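# Push utility cart through self-closing door into yellow bay

## Task

Move the utility cart through the self-closing door into the other room and park it in the yellow bay, with all four of its wheels fully inside the taped outline and none resting on the tape. The case of copy paper must finish in the cart's top tray without any part overhanging the tray's edges. The door must be closed at the end. Either robot or both may be used, but no robot may fall over or be left leaning, or the task fails.

## Robot and tools

Robots: two identical Hello Robot Stretch 4 units, r1 and r2. Each has an omni-wheel base, a lift that slides up a mast, and one arm that telescopes forward and ends in a wrist (yaw, pitch, roll) and a two-finger gripper. The base rim lies within 0.23 m of the base origin. Each robot reports in its own frames, so only the images, lidar_m and wrist_depth_mm show where the two stand relative to each other.

Frames: the base frame sits on the floor under the base centre, x forward, y left, z up, in metres. hand_pose (a point between the open fingertips) is printed in this frame and may be slightly wrong. base_odometry uses the odometry frame, which is the base frame at the scene's start; it counts wheel turns only, so slip looks like travel. Heading is in radians, left positive, from -3.142 to 3.142. If turned_by_wheels and turned_by_imu disagree by more than about 0.1 rad over one move, the base probably slipped or struck something.

move: one action. Top-level keys are r1, r2, cameras and blocking. blocking must always be false (true or missing is refused); the call returns in about 0.5 s while motion continues. Each robot entry may hold "base", "joints" or both, plus optional "speeds", "pace", "contact_limits"; or only {"end_of_arm": "enable_torque"} to re-power limp wrist or gripper motors. A robot not named gets nothing new.
- base: relative offsets from where the base last reported itself (or from where it is, if still moving). translate_m: metres, forward positive, -2 to 2. strafe_m: metres sideways, left positive, -2 to 2. rotate_rad: radians on the spot, counter-clockwise positive, -3.2 to 3.2. Only translate_m and strafe_m may be combined (straight diagonal line); rotation goes alone.
- joints: absolute targets by name. lift_m 0 to 1.2 m; arm_m 0 to 0.55 m extension; wrist_yaw_rad -1.134 to 4.276 (0 forward, left positive, 3.14 folded back); wrist_pitch_rad -1.117 to 4.259 (0 level, 1.57 pointing down); wrist_roll_rad -1.117 to 4.259 (clockwise positive seen from behind); gripper_m -0.038 to 0.141, the fingertip gap in metres (reading off by up to 0.015; -0.02 or less makes the fingers press together). Out-of-range joint targets are clipped and reported; other out-of-range values are refused.
- pace: "slow", "default", "fast" or "max"; base tops 0.1/0.3/0.4/0.6 m/s and 1/2/3/4 rad/s. A raised lift (above 0.2) caps base speed, down to 0.3 m/s and 1 rad/s at 1.2.
- speeds: per-joint top speed overriding pace (not gripper_m).
- contact_limits: 0 (lightest) to 1 (hardest), default 0.5, for arm_m, lift_m, translate_m, strafe_m, rotate_rad; give each only next to its own command. A base limit persists until the next action naming base. Even at 0 the arm needs a firm push to stop; for a gentle press, use 0 and aim 1 to 3 mm past contact. When lifting a load, keep lift_m's limit at 0.3+ for 2 kg, 0.15+ for 1 kg.
cameras: list of r1_/r2_ head_camera, head_left_camera, head_right_camera, wrist_camera, or "all"; omitted means all, [] means none. An unknown key or camera name makes the call invalid.

wait(seconds 0 to 10, cameras): commands nothing, returns state and images; ends early once a commanded robot comes to rest. wait(0) shows earlier moves' status under "earlier move".
stop(cameras): brakes every running motion on both robots; braked motions read "stopped" and may keep pressing. It also makes slack wheels hold again.
zoom_image(camera, region [x0,y0,x1,y1] pixels, top-left origin, at most 504x504): closer look at a camera's newest image.
finished_scene(scene): ends the current scene with its number; irreversible, and the result must hold without the robots.

Results: the "move" line gives each driven robot "done" or its worst status. "as last shown" lists robots not named; their status reads "not commanded". Statuses: moving, done (wheels turned the full amount, even if slipping), off_target, contact_stop (the blocked joint or wheels go slack), time_out (after 14 s, target dropped), limit_stop_at_own_body, limit_stop_at_tilt (lean over 6 degrees; lift, arm, wheels go slack), torque_fault (motor limp until enable_torque). After an unplanned stop, a refused call, or a refusal, the rest of that reply's move, wait and finished_scene calls are skipped. lidar_m: 12 ranges in metres, 30-degree sectors, first ahead then counter-clockwise (4th left, 7th behind, 10th right); "-" means nothing seen or closer than 0.25 m. wrist_depth_mm: 7x7 grid of depths 100 to 2000 mm, "-" if unknown. base_tilt in degrees (forward, right), with up to 3 degrees fixed error. motor_effort in percent (peak in brackets); servo_current in mA. on_its_own reports uncommanded behaviour; "held at" is a target.

Gripping: close to more than 0.015 below the object's width; about 0.06 below resists tugging; -0.02 or less to close behind a handle. Status does not prove a grasp; look for a servo_current rise.

Avoid: any hard press between the robots (ends the scene), including a gripper clamping the other robot's fingers; bases nudging after contact. Paired carrying can tip a robot because travel differs up to 3 cm per metre. Do not turn, drive or stop with over 1 kg held and arm_m above 0.2. Self-collision risk with the gripper over the base at low lift, tilted-up plus rolled or yawed-right wrists, and a folded-back wrist. Slack lifts can drop loads; slack wheels can roll. Avoid drops, slams, hard hits and heavy pushes. The simulation keeps running while you think, and loose objects may occasionally be nudged.

Each tool is called after "Request:" as name(argument=value, ...) on one line, values as JSON.

## Session

Request:
move()

Scene clock: 0.00 s.
r1.base_odometry: x=+0.000 y=+0.000 heading=+0.000
r1.turned_by_wheels: +0.000
r1.turned_by_imu: +0.000
r1.base_tilt: forward=-1.6 right=+1.3
r1.lidar_m: 1.92 2.25 3.81 1.93 0.97 0.84 0.83 0.93 0.77 0.76 0.93 1.59
r1.base_status: not commanded
r1.joint_positions: lift_m=+0.127 arm_m=+0.000 wrist_yaw_rad=+3.089 wrist_pitch_rad=+0.002 wrist_roll_rad=+0.000 gripper_m=+0.056
r1.joint_status: not commanded
r1.measured_speeds: all 0
r1.motor_effort: lift_m=+20 arm_m=-4 wheel_0=+0 wheel_1=+1 wheel_2=+1
r1.servo_current: wrist_yaw_rad=39 wrist_pitch_rad=46 wrist_roll_rad=65 gripper_m=39
r1.hand_pose: x=-0.1125 y=+0.1024 z=+0.3046 quat_wxyz=(+0.026, -0.001, +0.000, +1.000) (m; r1's base frame)
r1.wrist_depth_mm: 137 138 - - - - - / 113 139 - - - - - / 117 140 224 - - - - / 137 161 - - - - - / - - - - - - - / - - 191 - 187 - - / 842 759 750 788 788 732 768
r2.base_odometry: x=+0.000 y=+0.000 heading=+0.000
r2.turned_by_wheels: +0.000
r2.turned_by_imu: +0.000
r2.base_tilt: forward=-0.6 right=+0.1
r2.lidar_m: 2.02 1.45 1.40 1.49 2.01 2.22 2.34 3.17 1.60 3.62 2.59 2.46
r2.base_status: not commanded
r2.joint_positions: lift_m=+0.295 arm_m=+0.000 wrist_yaw_rad=+3.133 wrist_pitch_rad=+0.002 wrist_roll_rad=+0.000 gripper_m=+0.056
r2.joint_status: not commanded
r2.measured_speeds: all 0
r2.motor_effort: lift_m=+18 arm_m=-4 wheel_0=+0 wheel_1=-1 wheel_2=+0
r2.servo_current: wrist_yaw_rad=46 wrist_pitch_rad=39 wrist_roll_rad=46 gripper_m=59
r2.hand_pose: x=-0.1167 y=+0.0898 z=+0.4727 quat_wxyz=(+0.004, -0.001, +0.000, +1.000) (m; r2's base frame)
r2.wrist_depth_mm: - 140 - - - - - / - 126 150 - - - - / - 130 185 - - - - / 144 143 272 - - - - / 229 - - - - - - / 226 1576 196 1576 190 1618 1464 / 226 1060 1138 - - 1025 1060
pictures: r1_head_camera, r1_head_left_camera, r1_head_right_camera, r1_wrist_camera, r2_head_camera, r2_head_left_camera, r2_head_right_camera, r2_wrist_camera
Images, in order (width x height): r1_head_camera 420x560, r1_head_left_camera 420x672, r1_head_right_camera 420x672, r1_wrist_camera 616x392, r2_head_camera 420x560, r2_head_left_camera 420x672, r2_head_right_camera 420x672, r2_wrist_camera 616x392.

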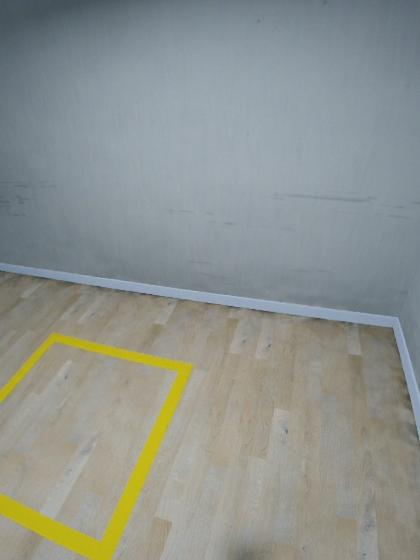

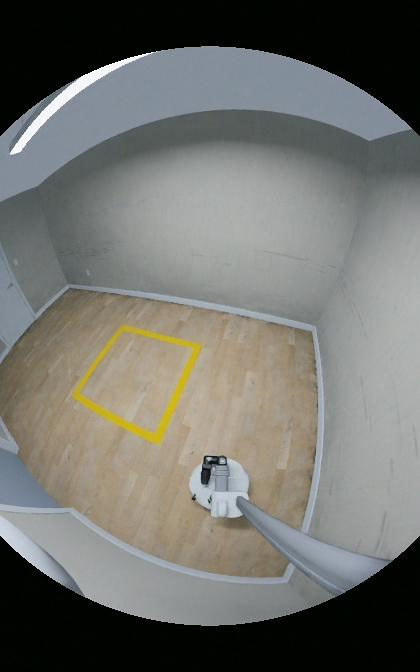

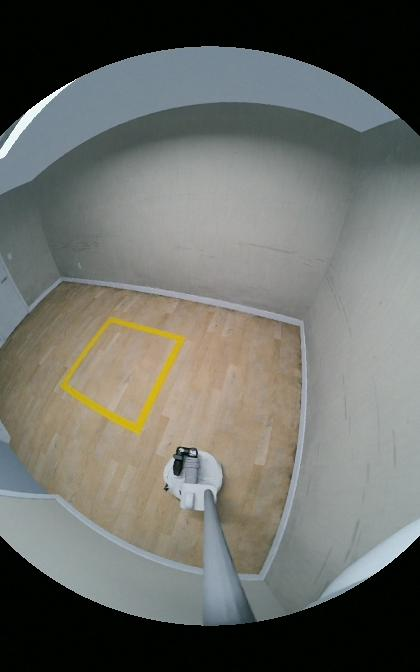

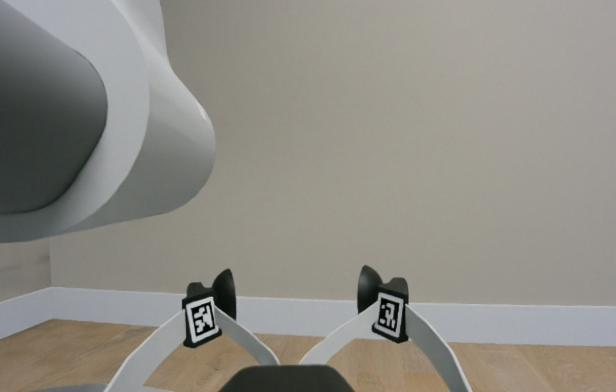

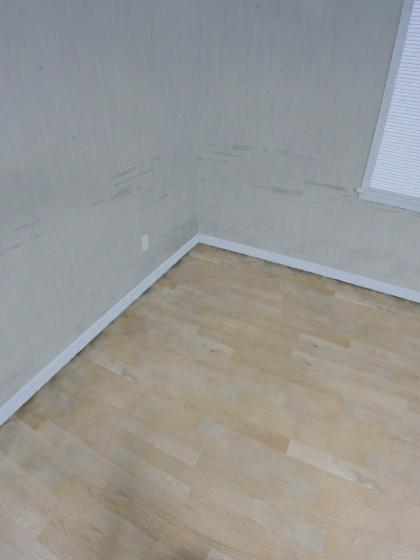

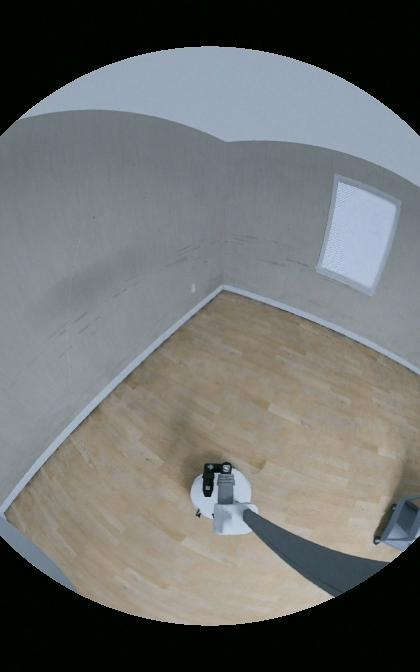

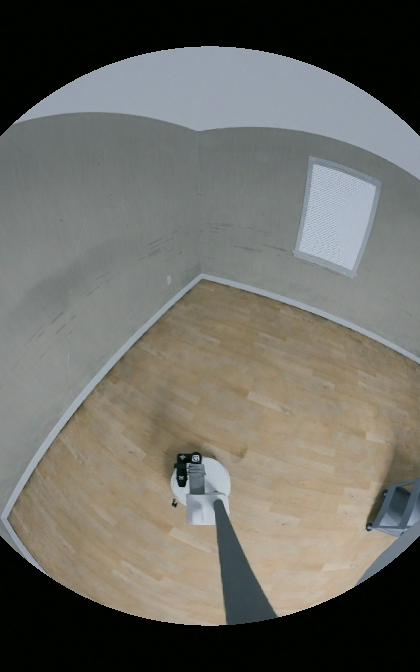

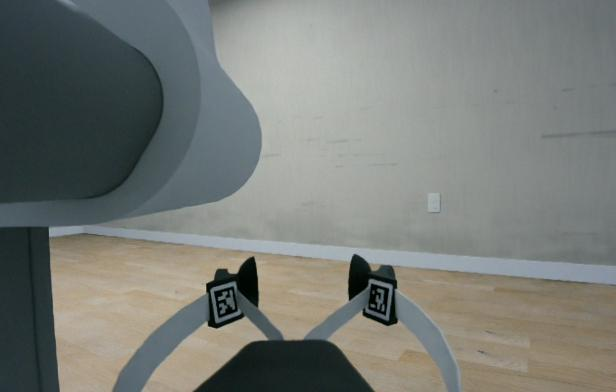

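Request:
move(blocking=false, r1={"base":{"rotate_rad":1.4}}, r2={"base":{"rotate_rad":-1.5}}, cameras=[])

Request:
wait(seconds=4, cameras=[])

Request:
wait(seconds=0.5)

Scene clock: 3.97 s.
move: r1 moving; r2 moving
r1.base_odometry: x=+0.000 y=+0.000 heading=+0.252
r1.turned_by_wheels: +0.252
r1.turned_by_imu: +0.252
r1.base_tilt: forward=-1.6 right=+1.2
r1.lidar_m: 1.98 2.71 3.66 1.25 0.89 0.80 0.87 0.80 0.77 0.82 1.11 1.92
r1.base_status: rotate_rad moving
r1.joint_positions: lift_m=+0.127 arm_m=+0.000 wrist_yaw_rad=+3.089 wrist_pitch_rad=+0.002 wrist_roll_rad=+0.000 gripper_m=+0.056
r1.joint_status: not commanded
r1.measured_speeds: translate_m=-0.001 strafe_m=-0.001 rotate_rad=+0.980 lift_m=+0.000 arm_m=+0.000 wrist_yaw_rad=+0.000 wrist_pitch_rad=+0.000 wrist_roll_rad=+0.000
r1.motor_effort: lift_m=+20(20) arm_m=-4(4) wheel_0=-8(9) wheel_1=-6(9) wheel_2=-7(7)
r1.servo_current: wrist_yaw_rad=59(59) wrist_pitch_rad=39(46) wrist_roll_rad=46(59) gripper_m=39(39)
r1.hand_pose: x=-0.1125 y=+0.1024 z=+0.3046 quat_wxyz=(+0.026, -0.001, +0.000, +1.000) (m; r1's base frame)
r1.wrist_depth_mm: 136 138 - - - - - / 113 139 - - - - - / 114 140 226 - - - - / 137 160 - - - - - / - - - - - - - / - 1060 190 - 187 - - / 778 750 750 798 750 699 732
r2.base_odometry: x=+0.000 y=+0.000 heading=-0.252
r2.turned_by_wheels: -0.252
r2.turned_by_imu: -0.244
r2.base_tilt: forward=-0.7 right=+0.1
r2.lidar_m: 2.52 1.62 1.40 1.40 1.67 2.23 2.24 2.64 1.59 1.63 2.93 2.49
r2.base_status: rotate_rad moving
r2.joint_positions: lift_m=+0.295 arm_m=+0.000 wrist_yaw_rad=+3.133 wrist_pitch_rad=+0.002 wrist_roll_rad=+0.000 gripper_m=+0.056
r2.joint_status: not commanded
r2.measured_speeds: translate_m=+0.000 strafe_m=+0.000 rotate_rad=-0.974 lift_m=+0.000 arm_m=+0.000 wrist_yaw_rad=+0.000 wrist_pitch_rad=+0.000 wrist_roll_rad=+0.000
r2.motor_effort: lift_m=+18(18) arm_m=-4(4) wheel_0=+8(9) wheel_1=+8(10) wheel_2=+9(11)
r2.servo_current: wrist_yaw_rad=33(52) wrist_pitch_rad=39(46) wrist_roll_rad=52(52) gripper_m=39(59)
r2.hand_pose: x=-0.1167 y=+0.0898 z=+0.4727 quat_wxyz=(+0.004, -0.001, +0.000, +1.000) (m; r2's base frame)
r2.wrist_depth_mm: - 141 - - - - - / - 127 150 - - - - / - 130 184 - - - - / 144 143 272 - - - - / 229 - - - - - - / 227 1576 196 1576 190 1661 1464 / 226 1060 1138 - - 1060 1060
pictures: none
No camera images: "cameras" was empty.

Scene clock: 5.43 s.
earlier move: r1 done; r2 moving
r1.base_odometry: x=+0.000 y=+0.000 heading=+1.399
r1.turned_by_wheels: +1.148
r1.turned_by_imu: +1.154
r1.base_tilt: forward=-1.6 right=+1.3
r1.lidar_m: 2.67 1.14 0.86 0.83 0.91 0.79 0.77 0.83 1.23 1.94 2.05 2.99
r1.base_status: done
r1.joint_positions: lift_m=+0.127 arm_m=+0.000 wrist_yaw_rad=+3.089 wrist_pitch_rad=+0.002 wrist_roll_rad=+0.000 gripper_m=+0.056
r1.joint_status: not commanded
r1.measured_speeds: all 0
r1.motor_effort: lift_m=+20(20) arm_m=-4(4) wheel_0=-3(10) wheel_1=-2(9) wheel_2=-1(8)
r1.servo_current: wrist_yaw_rad=52(65) wrist_pitch_rad=39(52) wrist_roll_rad=46(65) gripper_m=39(46)
r1.hand_pose: x=-0.1125 y=+0.1024 z=+0.3046 quat_wxyz=(+0.026, -0.001, +0.000, +1.000) (m; r1's base frame)
r1.wrist_depth_mm: 136 139 - - - - - / 113 139 - - - - - / 118 140 229 - - - - / 137 162 - - - - - / - - - - - - - / - - 190 - 188 - - / 788 707 759 143 759 778 809
r2.base_odometry: x=+0.000 y=+0.000 heading=-1.499
r2.turned_by_wheels: -1.248
r2.turned_by_imu: -1.215
r2.base_tilt: forward=-0.7 right=+0.0
r2.lidar_m: 3.29 2.55 2.45 1.88 1.44 1.39 1.53 2.23 2.22 2.36 3.43 1.62
r2.base_status: rotate_rad moving
r2.joint_positions: lift_m=+0.295 arm_m=+0.000 wrist_yaw_rad=+3.133 wrist_pitch_rad=+0.002 wrist_roll_rad=+0.000 gripper_m=+0.056
r2.joint_status: not commanded
r2.measured_speeds: all 0
r2.motor_effort: lift_m=+18(18) arm_m=-4(4) wheel_0=+5(11) wheel_1=+0(11) wheel_2=+2(11)
r2.servo_current: wrist_yaw_rad=39(59) wrist_pitch_rad=39(46) wrist_roll_rad=52(52) gripper_m=46(59)
r2.hand_pose: x=-0.1167 y=+0.0898 z=+0.4727 quat_wxyz=(+0.004, -0.001, +0.000, +1.000) (m; r2's base frame)
r2.wrist_depth_mm: - 141 - - - - - / - 126 141 - - - - / - 129 185 - - - - / 144 143 263 - - - - / 230 - - - - - - / 228 1576 196 1336 190 - - / 226 1060 1138 - - 1060 1060
wait: 1.47 of 4 s (r1 has come to rest)
pictures: none
No camera images: "cameras" was empty.

Scene clock: 5.50 s.
earlier move: r2 done
r1.base_odometry: x=+0.000 y=+0.000 heading=+1.399
r1.turned_by_wheels: +0.000
r1.turned_by_imu: +0.000
r1.base_tilt: forward=-1.6 right=+1.3
r1.lidar_m: 2.67 1.13 0.85 0.83 0.91 0.80 0.76 0.83 1.21 1.94 2.01 2.96
r1.base_status: done
r1.joint_positions: lift_m=+0.127 arm_m=+0.000 wrist_yaw_rad=+3.089 wrist_pitch_rad=+0.002 wrist_roll_rad=+0.000 gripper_m=+0.056
r1.joint_status: not commanded
r1.measured_speeds: all 0
r1.motor_effort: lift_m=+20(20) arm_m=-4(4) wheel_0=-3(10) wheel_1=-2(9) wheel_2=-2(8)
r1.servo_current: wrist_yaw_rad=33(65) wrist_pitch_rad=33(52) wrist_roll_rad=52(65) gripper_m=39(46)
r1.hand_pose: x=-0.1125 y=+0.1024 z=+0.3046 quat_wxyz=(+0.026, -0.001, +0.000, +1.000) (m; r1's base frame)
r1.wrist_depth_mm: 136 139 - - - - - / 113 139 - - - - - / 117 140 228 - - - - / 137 161 - - - - - / - - - - - - - / - - 190 - 187 - - / 788 707 759 143 741 788 820
r2.base_odometry: x=+0.000 y=+0.000 heading=-1.499
r2.turned_by_wheels: +0.000
r2.turned_by_imu: +0.000
r2.base_tilt: forward=-0.6 right=+0.1
r2.lidar_m: 3.34 2.53 2.50 1.87 1.44 1.40 1.52 2.20 2.23 2.38 3.46 1.60
r2.base_status: done
r2.joint_positions: lift_m=+0.295 arm_m=+0.000 wrist_yaw_rad=+3.133 wrist_pitch_rad=+0.002 wrist_roll_rad=+0.000 gripper_m=+0.056
r2.joint_status: not commanded
r2.measured_speeds: all 0
r2.motor_effort: lift_m=+18(18) arm_m=-4(4) wheel_0=+3(11) wheel_1=+1(11) wheel_2=+2(11)
r2.servo_current: wrist_yaw_rad=39(59) wrist_pitch_rad=39(46) wrist_roll_rad=52(52) gripper_m=39(59)
r2.hand_pose: x=-0.1167 y=+0.0898 z=+0.4727 quat_wxyz=(+0.004, -0.001, +0.000, +1.000) (m; r2's base frame)
r2.wrist_depth_mm: - 140 - - - - - / - 126 142 - - - - / - 130 185 - - - - / 144 143 265 - - - - / 229 - - - - - - / 228 1537 196 1336 190 - - / 226 1060 1138 - - 1042 1078
wait: 0.07 of 0.5 s (r2 has come to rest)
pictures: r1_head_camera, r1_head_left_camera, r1_head_right_camera, r1_wrist_camera, r2_head_camera, r2_head_left_camera, r2_head_right_camera, r2_wrist_camera
Images, in order (width x height): r1_head_camera 420x560, r1_head_left_camera 420x672, r1_head_right_camera 420x672, r1_wrist_camera 616x392, r2_head_camera 420x560, r2_head_left_camera 420x672, r2_head_right_camera 420x672, r2_wrist_camera 616x392.

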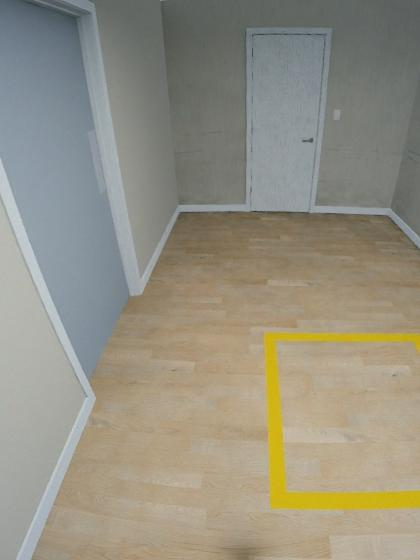

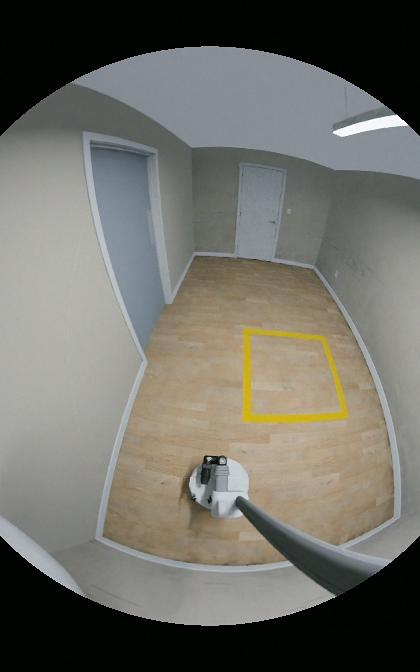

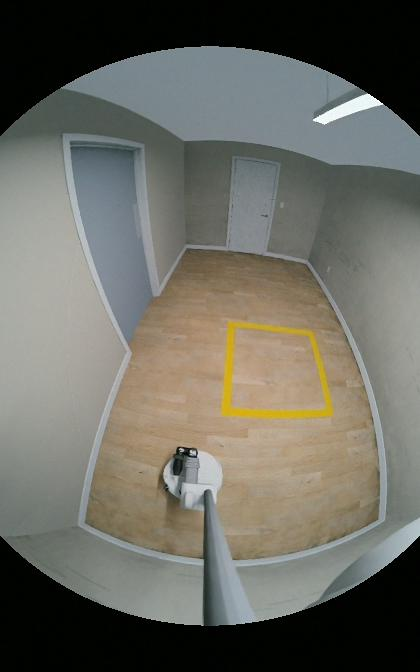

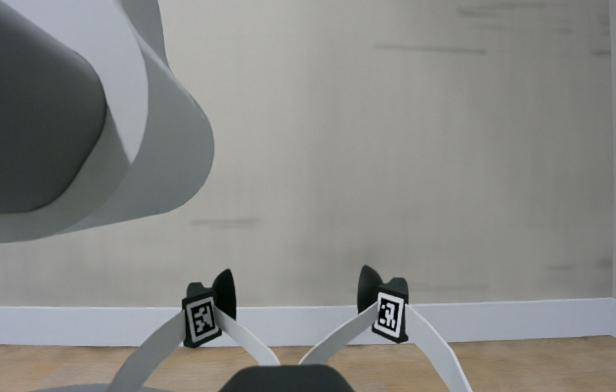

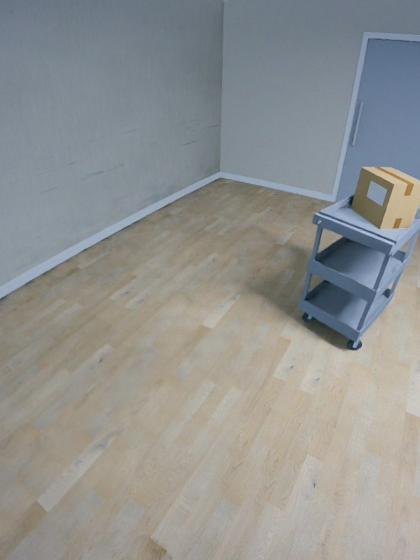

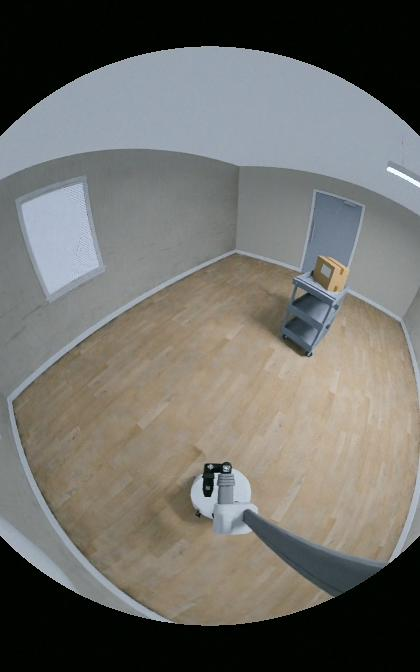

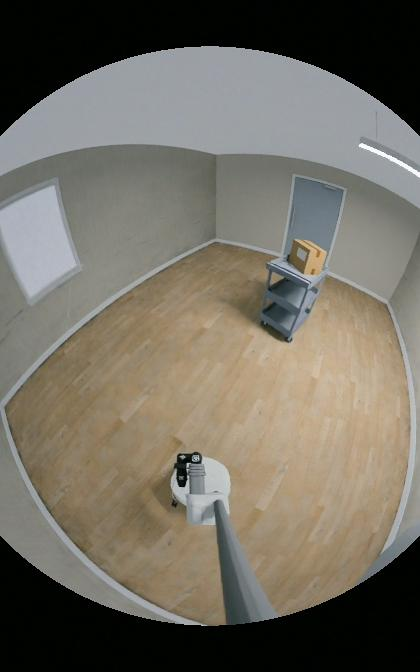

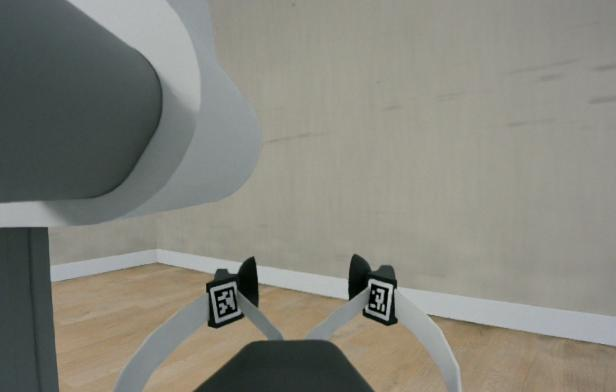

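Request:
zoom_image(camera="r2_head_camera", region=[280, 20, 420, 360])

Request:
zoom_image(camera="r2_head_right_camera", region=[220, 160, 400, 360])

Request:
zoom_image(camera="r1_head_left_camera", region=[60, 120, 400, 440])

Scaled by 1.482 from the camera's 420x560 image, which has a finer 1200x1600 frame.

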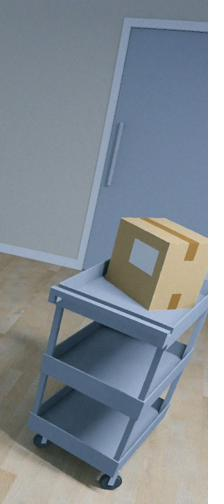

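Scaled by 2.520 from the camera's 420x672 image, which has a finer 600x960 frame.

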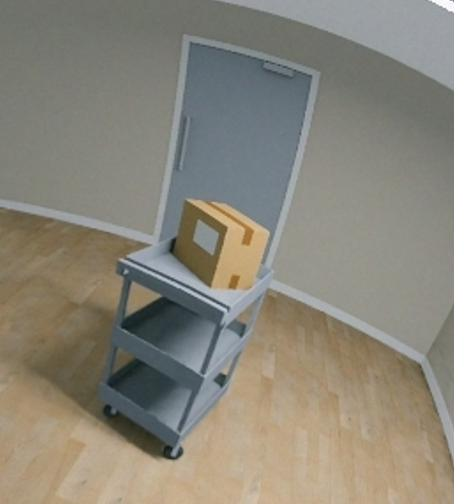

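Scaled by 1.482 from the camera's 420x672 image, which has a finer 600x960 frame.

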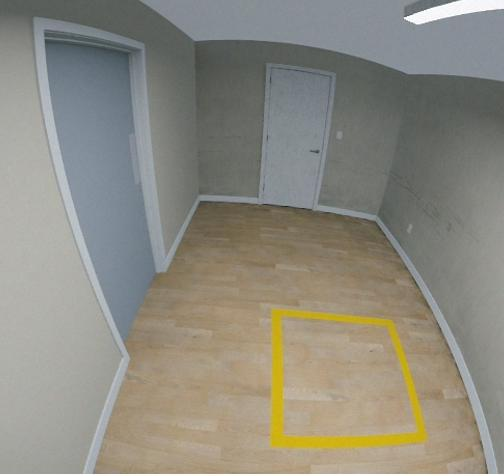

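Request:
move(blocking=false, r1={"base":{"rotate_rad":-0.05}}, r2={"base":{"rotate_rad":-0.4}}, cameras=[])

Request:
wait(seconds=1, cameras=[])

Request:
wait(seconds=1, cameras=[])

Request:
move(blocking=false, r1={"base":{"translate_m":1.0}}, r2={"base":{"translate_m":1.2}}, cameras=[])

Request:
wait(seconds=8, cameras=[])

Request:
wait(seconds=2)

Scene clock: 39.97 s.
move: r1 moving; r2 moving
r1.base_odometry: x=+0.000 y=+0.000 heading=+1.350
r1.turned_by_wheels: -0.049
r1.turned_by_imu: -0.050
r1.base_tilt: forward=-1.6 right=+1.3
r1.lidar_m: 3.11 1.20 0.86 0.84 0.87 0.82 0.77 0.83 1.15 1.92 2.00 2.80
r1.base_status: rotate_rad moving
r1.joint_positions: lift_m=+0.127 arm_m=+0.000 wrist_yaw_rad=+3.089 wrist_pitch_rad=+0.002 wrist_roll_rad=+0.000 gripper_m=+0.056
r1.joint_status: not commanded
r1.measured_speeds: all 0
r1.motor_effort: lift_m=+20(20) arm_m=-4(4) wheel_0=+5(6) wheel_1=+3(6) wheel_2=+3(4)
r1.servo_current: wrist_yaw_rad=52(52) wrist_pitch_rad=46(46) wrist_roll_rad=46(65) gripper_m=46(46)
r1.hand_pose: x=-0.1125 y=+0.1024 z=+0.3046 quat_wxyz=(+0.026, -0.001, +0.000, +1.000) (m; r1's base frame)
r1.wrist_depth_mm: 136 138 - - - - - / 113 139 - - - - - / 117 139 229 - - - - / 137 162 - - - - - / - - - - - - - / - - 190 - 188 - - / 788 715 759 143 741 768 820
r2.base_odometry: x=+0.000 y=+0.000 heading=-1.746
r2.turned_by_wheels: -0.247
r2.turned_by_imu: -0.239
r2.base_tilt: forward=-0.7 right=+0.0
r2.lidar_m: 1.69 2.81 2.49 2.46 1.56 1.39 1.43 1.74 2.22 2.25 2.78 1.60
r2.base_status: rotate_rad moving
r2.joint_positions: lift_m=+0.295 arm_m=+0.000 wrist_yaw_rad=+3.133 wrist_pitch_rad=+0.002 wrist_roll_rad=+0.000 gripper_m=+0.056
r2.joint_status: not commanded
r2.measured_speeds: translate_m=-0.001 strafe_m=+0.001 rotate_rad=-0.838 lift_m=+0.000 arm_m=+0.000 wrist_yaw_rad=+0.000 wrist_pitch_rad=+0.000 wrist_roll_rad=+0.000
r2.motor_effort: lift_m=+18(18) arm_m=-4(4) wheel_0=+3(10) wheel_1=+6(9) wheel_2=+7(11)
r2.servo_current: wrist_yaw_rad=46(59) wrist_pitch_rad=46(46) wrist_roll_rad=46(59) gripper_m=52(52)
r2.hand_pose: x=-0.1167 y=+0.0898 z=+0.4727 quat_wxyz=(+0.004, -0.001, +0.000, +1.000) (m; r2's base frame)
r2.wrist_depth_mm: - 141 - - - - - / - 126 141 - - - - / - 130 184 - - - - / 144 143 207 - - - - / 230 - - - - - - / 227 1576 195 1308 191 - - / 226 1078 1118 - - 1042 1042
pictures: none
No camera images: "cameras" was empty.

Scene clock: 40.07 s.
earlier move: r1 done; r2 moving
r1.base_odometry: x=+0.000 y=+0.000 heading=+1.350
r1.turned_by_wheels: +0.000
r1.turned_by_imu: +0.000
r1.base_tilt: forward=-1.6 right=+1.2
r1.lidar_m: 3.09 1.18 0.88 0.85 0.88 0.82 0.78 0.83 1.16 1.92 2.01 2.81
r1.base_status: done
r1.joint_positions: lift_m=+0.127 arm_m=+0.000 wrist_yaw_rad=+3.089 wrist_pitch_rad=+0.002 wrist_roll_rad=+0.000 gripper_m=+0.056
r1.joint_status: not commanded
r1.measured_speeds: all 0
r1.motor_effort: lift_m=+20(20) arm_m=-4(4) wheel_0=+3(6) wheel_1=+2(6) wheel_2=+2(4)
r1.servo_current: wrist_yaw_rad=46(52) wrist_pitch_rad=39(46) wrist_roll_rad=26(65) gripper_m=39(46)
r1.hand_pose: x=-0.1125 y=+0.1024 z=+0.3046 quat_wxyz=(+0.026, -0.001, +0.000, +1.000) (m; r1's base frame)
r1.wrist_depth_mm: 136 138 - - - - - / 113 139 - - - - - / 118 140 229 - - - - / 137 162 - - - - - / - - - - - - - / - - 190 - 187 - - / 798 715 759 143 741 778 820
r2.base_odometry: x=+0.000 y=+0.000 heading=-1.814
r2.turned_by_wheels: -0.068
r2.turned_by_imu: -0.066
r2.base_tilt: forward=-0.7 right=+0.1
r2.lidar_m: 1.65 2.89 2.50 2.50 1.62 1.40 1.41 1.66 2.22 2.23 2.63 1.62
r2.base_status: rotate_rad moving
r2.joint_positions: lift_m=+0.295 arm_m=+0.000 wrist_yaw_rad=+3.133 wrist_pitch_rad=+0.002 wrist_roll_rad=+0.000 gripper_m=+0.056
r2.joint_status: not commanded
r2.measured_speeds: translate_m=-0.001 strafe_m=-0.001 rotate_rad=-0.618 lift_m=+0.000 arm_m=+0.000 wrist_yaw_rad=+0.000 wrist_pitch_rad=+0.000 wrist_roll_rad=+0.000
r2.motor_effort: lift_m=+18(18) arm_m=-3(4) wheel_0=+4(10) wheel_1=+4(9) wheel_2=+5(11)
r2.servo_current: wrist_yaw_rad=52(59) wrist_pitch_rad=33(46) wrist_roll_rad=46(59) gripper_m=52(52)
r2.hand_pose: x=-0.1167 y=+0.0898 z=+0.4727 quat_wxyz=(+0.004, -0.001, +0.000, +1.000) (m; r2's base frame)
r2.wrist_depth_mm: - 140 - - - - - / - 126 142 - - - - / - 129 185 - - - - / 144 143 208 - - - - / 230 - - - - - - / 227 1576 195 1308 190 - - / 225 1078 1138 - - 1025 1060
wait: 0.10 of 1 s (r1 has come to rest)
pictures: none
No camera images: "cameras" was empty.

Scene clock: 40.67 s.
earlier move: r2 done
r1.base_odometry: x=+0.000 y=+0.000 heading=+1.350
r1.turned_by_wheels: +0.000
r1.turned_by_imu: +0.000
r1.base_tilt: forward=-1.6 right=+1.3
r1.lidar_m: 3.12 1.19 0.89 0.82 0.90 0.81 0.77 0.81 1.16 1.93 2.01 2.81
r1.base_status: done
r1.joint_positions: lift_m=+0.127 arm_m=+0.000 wrist_yaw_rad=+3.089 wrist_pitch_rad=+0.002 wrist_roll_rad=+0.000 gripper_m=+0.056
r1.joint_status: not commanded
r1.measured_speeds: all 0
r1.motor_effort: lift_m=+20(20) arm_m=-4(4) wheel_0=+3(6) wheel_1=+2(6) wheel_2=+3(4)
r1.servo_current: wrist_yaw_rad=59(65) wrist_pitch_rad=46(52) wrist_roll_rad=33(65) gripper_m=39(46)
r1.hand_pose: x=-0.1125 y=+0.1024 z=+0.3046 quat_wxyz=(+0.026, -0.001, +0.000, +1.000) (m; r1's base frame)
r1.wrist_depth_mm: 136 138 - - - - - / 114 139 - - - - - / 118 140 229 - - - - / 137 162 - - - - - / - - - - - - - / - - 190 - 187 - - / 798 707 759 143 750 778 820
r2.base_odometry: x=+0.000 y=+0.000 heading=-1.899
r2.turned_by_wheels: -0.084
r2.turned_by_imu: -0.082
r2.base_tilt: forward=-0.7 right=+0.1
r2.lidar_m: 1.62 3.02 2.48 2.49 1.71 1.43 1.40 1.59 2.22 2.23 2.53 1.80
r2.base_status: done
r2.joint_positions: lift_m=+0.295 arm_m=+0.000 wrist_yaw_rad=+3.133 wrist_pitch_rad=+0.002 wrist_roll_rad=+0.000 gripper_m=+0.056
r2.joint_status: not commanded
r2.measured_speeds: all 0
r2.motor_effort: lift_m=+18(18) arm_m=-4(4) wheel_0=+5(10) wheel_1=+3(9) wheel_2=+5(11)
r2.servo_current: wrist_yaw_rad=52(59) wrist_pitch_rad=39(46) wrist_roll_rad=46(59) gripper_m=46(52)
r2.hand_pose: x=-0.1167 y=+0.0898 z=+0.4727 quat_wxyz=(+0.004, -0.001, +0.000, +1.000) (m; r2's base frame)
r2.wrist_depth_mm: - 141 - - - - - / - 127 141 - - - - / - 130 185 - - - - / 144 143 207 - - - - / 220 - - - - - - / 227 1464 192 171 190 - - / 227 1078 1138 - - 1042 1060
wait: 0.60 of 1 s (r2 has come to rest)
pictures: none
No camera images: "cameras" was empty.

Scene clock: 41.17 s.
move: r1 moving; r2 moving
r1.base_odometry: x=+0.007 y=+0.031 heading=+1.351
r1.turned_by_wheels: +0.000
r1.turned_by_imu: +0.000
r1.base_tilt: forward=-1.6 right=+1.3
r1.lidar_m: 3.14 1.18 0.85 0.85 0.90 0.84 0.80 0.85 1.21 1.91 2.01 2.83
r1.base_status: translate_m moving
r1.joint_positions: lift_m=+0.127 arm_m=+0.000 wrist_yaw_rad=+3.089 wrist_pitch_rad=+0.002 wrist_roll_rad=+0.000 gripper_m=+0.056
r1.joint_status: not commanded
r1.measured_speeds: translate_m=+0.122 strafe_m=+0.001 rotate_rad=+0.001 lift_m=+0.000 arm_m=+0.000 wrist_yaw_rad=+0.000 wrist_pitch_rad=+0.000 wrist_roll_rad=+0.000
r1.motor_effort: lift_m=+20(20) arm_m=-4(4) wheel_0=+9(9) wheel_1=+7(8) wheel_2=-8(10)
r1.servo_current: wrist_yaw_rad=52(59) wrist_pitch_rad=39(46) wrist_roll_rad=39(65) gripper_m=39(52)
r1.hand_pose: x=-0.1125 y=+0.1024 z=+0.3046 quat_wxyz=(+0.026, -0.001, +0.000, +1.000) (m; r1's base frame)
r1.wrist_depth_mm: 136 139 - - - - - / 113 139 - - - - - / 114 139 225 - - - - / 137 163 - - - - - / - - - - - - - / - - 190 - 188 - - / 809 699 759 798 788 778 820
r2.base_odometry: x=-0.010 y=-0.030 heading=-1.898
r2.turned_by_wheels: +0.000
r2.turned_by_imu: +0.000
r2.base_tilt: forward=-0.6 right=+0.0
r2.lidar_m: 1.57 3.01 2.50 2.49 1.73 1.45 1.43 1.66 2.24 2.25 2.50 1.71
r2.base_status: translate_m moving
r2.joint_positions: lift_m=+0.295 arm_m=+0.000 wrist_yaw_rad=+3.133 wrist_pitch_rad=+0.002 wrist_roll_rad=+0.000 gripper_m=+0.056
r2.joint_status: not commanded
r2.measured_speeds: translate_m=+0.123 strafe_m=+0.000 rotate_rad=-0.001 lift_m=+0.000 arm_m=+0.000 wrist_yaw_rad=+0.000 wrist_pitch_rad=+0.000 wrist_roll_rad=+0.000
r2.motor_effort: lift_m=+18(18) arm_m=-4(4) wheel_0=+6(10) wheel_1=+7(9) wheel_2=-12(12)
r2.servo_current: wrist_yaw_rad=52(65) wrist_pitch_rad=39(46) wrist_roll_rad=46(52) gripper_m=46(52)
r2.hand_pose: x=-0.1167 y=+0.0898 z=+0.4727 quat_wxyz=(+0.004, -0.001, +0.000, +1.000) (m; r2's base frame)
r2.wrist_depth_mm: - 141 - - - - - / - 126 141 - - - - / - 129 183 - - - - / 144 143 216 - - - - / 220 - - - - - - / 227 1537 193 1308 190 - 1366 / 226 1078 1118 - - 1025 1060
pictures: none
No camera images: "cameras" was empty.

Scene clock: 45.50 s.
earlier move: r1 done; r2 moving
r1.base_odometry: x=+0.219 y=+0.976 heading=+1.350
r1.turned_by_wheels: +0.000
r1.turned_by_imu: +0.000
r1.base_tilt: forward=-1.6 right=+1.3
r1.lidar_m: 2.92 1.28 0.94 0.81 0.87 1.21 1.75 1.87 2.04 1.93 2.03 2.86
r1.base_status: done
r1.joint_positions: lift_m=+0.127 arm_m=+0.000 wrist_yaw_rad=+3.089 wrist_pitch_rad=+0.002 wrist_roll_rad=+0.000 gripper_m=+0.056
r1.joint_status: not commanded
r1.measured_speeds: all 0
r1.motor_effort: lift_m=+20(20) arm_m=-4(4) wheel_0=+3(9) wheel_1=+0(8) wheel_2=+0(10)
r1.servo_current: wrist_yaw_rad=52(72) wrist_pitch_rad=52(52) wrist_roll_rad=39(65) gripper_m=46(52)
r1.hand_pose: x=-0.1125 y=+0.1024 z=+0.3046 quat_wxyz=(+0.026, -0.001, +0.000, +1.000) (m; r1's base frame)
r1.wrist_depth_mm: 136 138 - - - - - / 113 139 - - - - - / 118 140 229 - - - - / 137 162 - - - - - / 1661 - - - 1921 - - / 1182 1205 193 1182 187 1118 960 / 842 741 741 809 798 768 820
r2.base_odometry: x=-0.381 y=-1.120 heading=-1.898
r2.turned_by_wheels: +0.000
r2.turned_by_imu: +0.002
r2.base_tilt: forward=-0.7 right=+0.0
r2.lidar_m: 0.53 2.72 2.28 2.26 2.56 2.57 2.56 2.93 2.48 2.46 0.56 0.50
r2.base_status: translate_m moving
r2.joint_positions: lift_m=+0.295 arm_m=+0.000 wrist_yaw_rad=+3.133 wrist_pitch_rad=+0.002 wrist_roll_rad=+0.000 gripper_m=+0.056
r2.joint_status: not commanded
r2.measured_speeds: translate_m=+0.095 strafe_m=+0.000 rotate_rad=-0.003 lift_m=+0.000 arm_m=+0.000 wrist_yaw_rad=+0.000 wrist_pitch_rad=+0.000 wrist_roll_rad=+0.000
r2.motor_effort: lift_m=+18(18) arm_m=-4(4) wheel_0=+3(11) wheel_1=+4(9) wheel_2=-4(14)
r2.servo_current: wrist_yaw_rad=39(65) wrist_pitch_rad=39(46) wrist_roll_rad=46(65) gripper_m=52(52)
r2.hand_pose: x=-0.1167 y=+0.0898 z=+0.4727 quat_wxyz=(+0.004, -0.001, +0.000, +1.000) (m; r2's base frame)
r2.wrist_depth_mm: - 141 - - - - - / - 126 151 - - - - / - 129 185 - - - - / 144 143 264 - - - - / 229 - - - - - - / 227 1576 196 1537 190 1618 1430 / 226 1060 1138 - - 1042 1042
wait: 4.33 of 8 s (r1 has come to rest)
pictures: none
No camera images: "cameras" was empty.

Scene clock: 46.17 s.
earlier move: r2 done
r1.base_odometry: x=+0.219 y=+0.976 heading=+1.350
r1.turned_by_wheels: +0.000
r1.turned_by_imu: +0.000
r1.base_tilt: forward=-1.6 right=+1.3
r1.lidar_m: 2.91 1.29 0.93 0.80 0.85 1.20 1.75 1.86 2.04 1.94 2.05 2.86
r1.base_status: done
r1.joint_positions: lift_m=+0.127 arm_m=+0.000 wrist_yaw_rad=+3.089 wrist_pitch_rad=+0.002 wrist_roll_rad=+0.000 gripper_m=+0.056
r1.joint_status: not commanded
r1.measured_speeds: all 0
r1.motor_effort: lift_m=+20(20) arm_m=-4(4) wheel_0=+2(9) wheel_1=+1(8) wheel_2=+0(10)
r1.servo_current: wrist_yaw_rad=59(72) wrist_pitch_rad=39(52) wrist_roll_rad=78(78) gripper_m=39(52)
r1.hand_pose: x=-0.1125 y=+0.1024 z=+0.3046 quat_wxyz=(+0.026, -0.001, +0.000, +1.000) (m; r1's base frame)
r1.wrist_depth_mm: 136 139 - - - - - / 114 139 - - - - - / 117 139 228 - - - - / 137 162 - - - - - / 1708 - - - 1863 - - / 1205 1182 194 1182 187 1138 946 / 842 750 750 798 798 778 809
r2.base_odometry: x=-0.386 y=-1.136 heading=-1.898
r2.turned_by_wheels: +0.000
r2.turned_by_imu: +0.000
r2.base_tilt: forward=-0.7 right=+0.0
r2.lidar_m: 0.50 2.73 2.27 2.26 2.54 2.59 2.58 2.92 2.49 2.47 0.53 0.46
r2.base_status: done
r2.joint_positions: lift_m=+0.295 arm_m=+0.000 wrist_yaw_rad=+3.133 wrist_pitch_rad=+0.002 wrist_roll_rad=+0.000 gripper_m=+0.056
r2.joint_status: not commanded
r2.measured_speeds: all 0
r2.motor_effort: lift_m=+18(18) arm_m=-4(4) wheel_0=+3(11) wheel_1=+2(9) wheel_2=-2(14)
r2.servo_current: wrist_yaw_rad=46(65) wrist_pitch_rad=39(46) wrist_roll_rad=59(65) gripper_m=46(59)
r2.hand_pose: x=-0.1167 y=+0.0898 z=+0.4727 quat_wxyz=(+0.004, -0.001, +0.000, +1.000) (m; r2's base frame)
r2.wrist_depth_mm: - 140 - - - - - / - 126 151 - - - - / - 129 185 - - - - / 144 143 264 - - - - / 230 - - - - - - / 228 1537 196 1576 190 1618 1464 / 227 1060 1138 - - 1025 1078
wait: 0.67 of 2 s (r2 has come to rest)
pictures: r1_head_camera, r1_head_left_camera, r1_head_right_camera, r1_wrist_camera, r2_head_camera, r2_head_left_camera, r2_head_right_camera, r2_wrist_camera
Images, in order (width x height): r1_head_camera 420x560, r1_head_left_camera 420x672, r1_head_right_camera 420x672, r1_wrist_camera 616x392, r2_head_camera 420x560, r2_head_left_camera 420x672, r2_head_right_camera 420x672, r2_wrist_camera 616x392.

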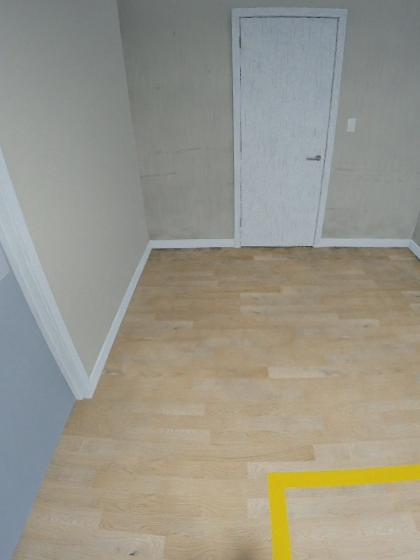

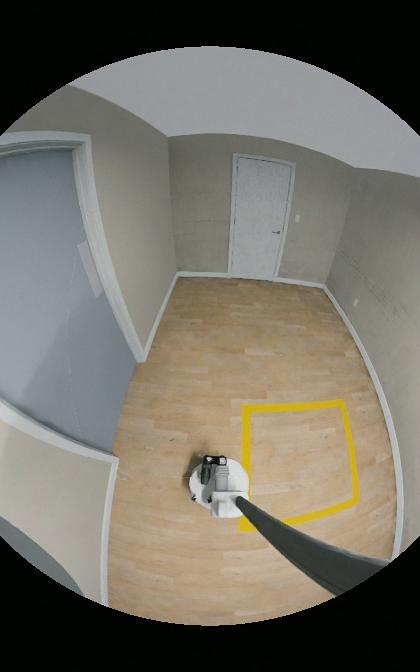

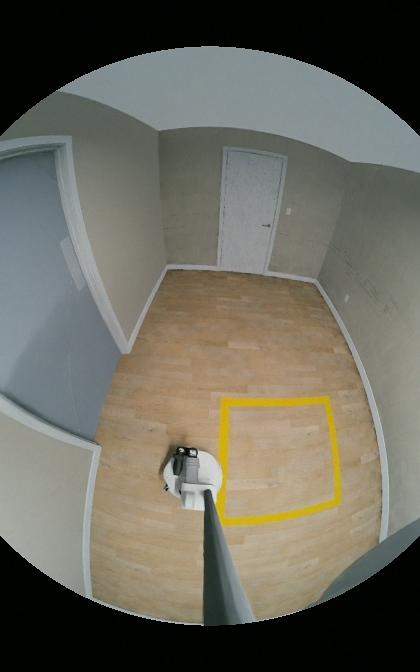

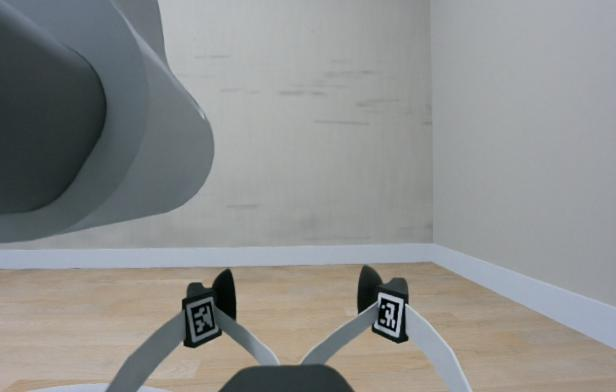

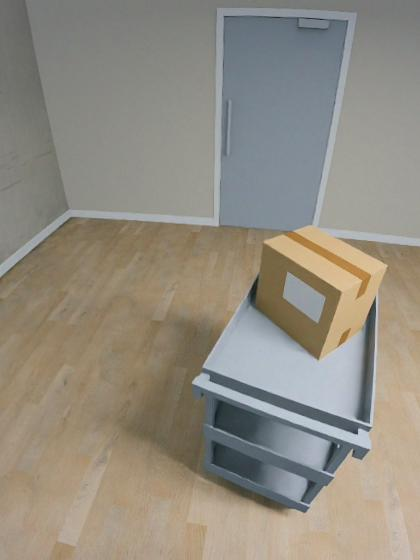

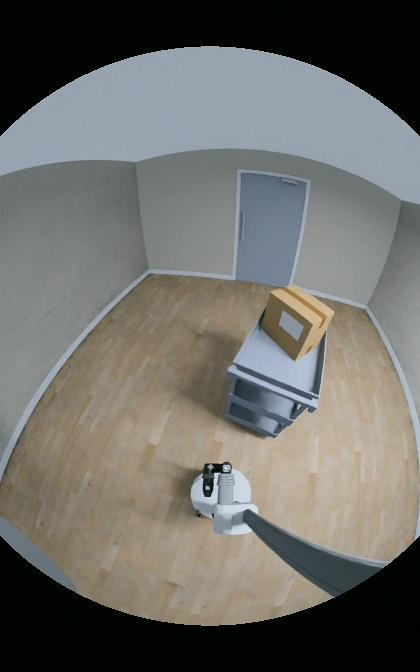

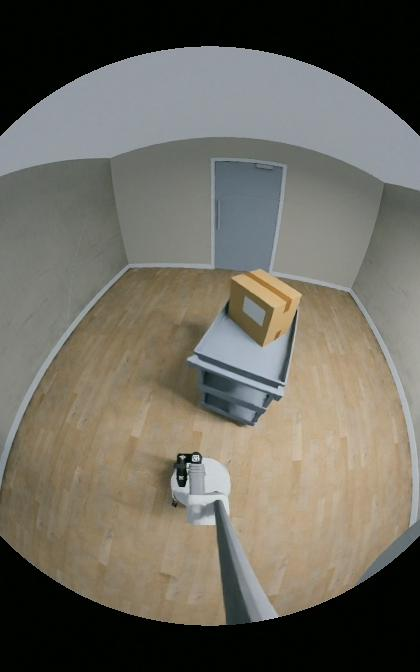

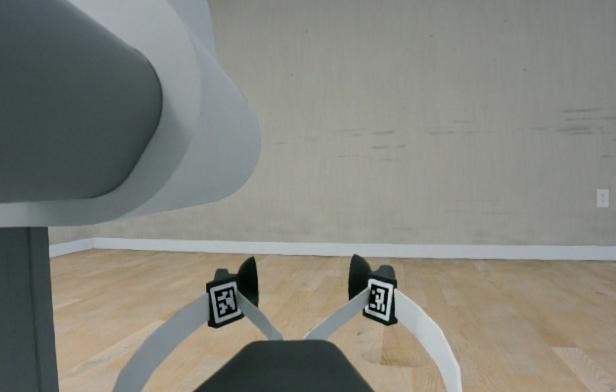

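Request:
zoom_image(camera="r2_head_camera", region=[170, 200, 420, 530])

Request:
zoom_image(camera="r1_head_left_camera", region=[0, 100, 420, 560])

Scaled by 1.527 from the camera's 420x560 image, which has a finer 1200x1600 frame.

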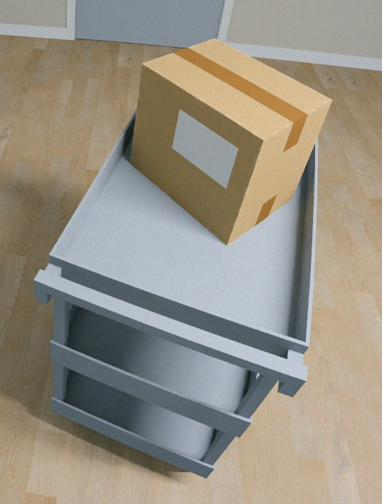

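Scaled by 1.096 from the camera's 420x672 image, which has a finer 600x960 frame.

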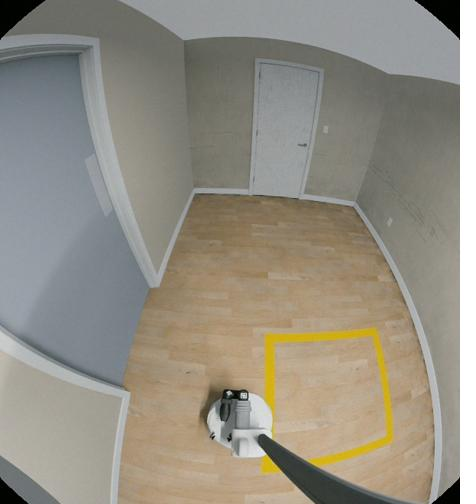

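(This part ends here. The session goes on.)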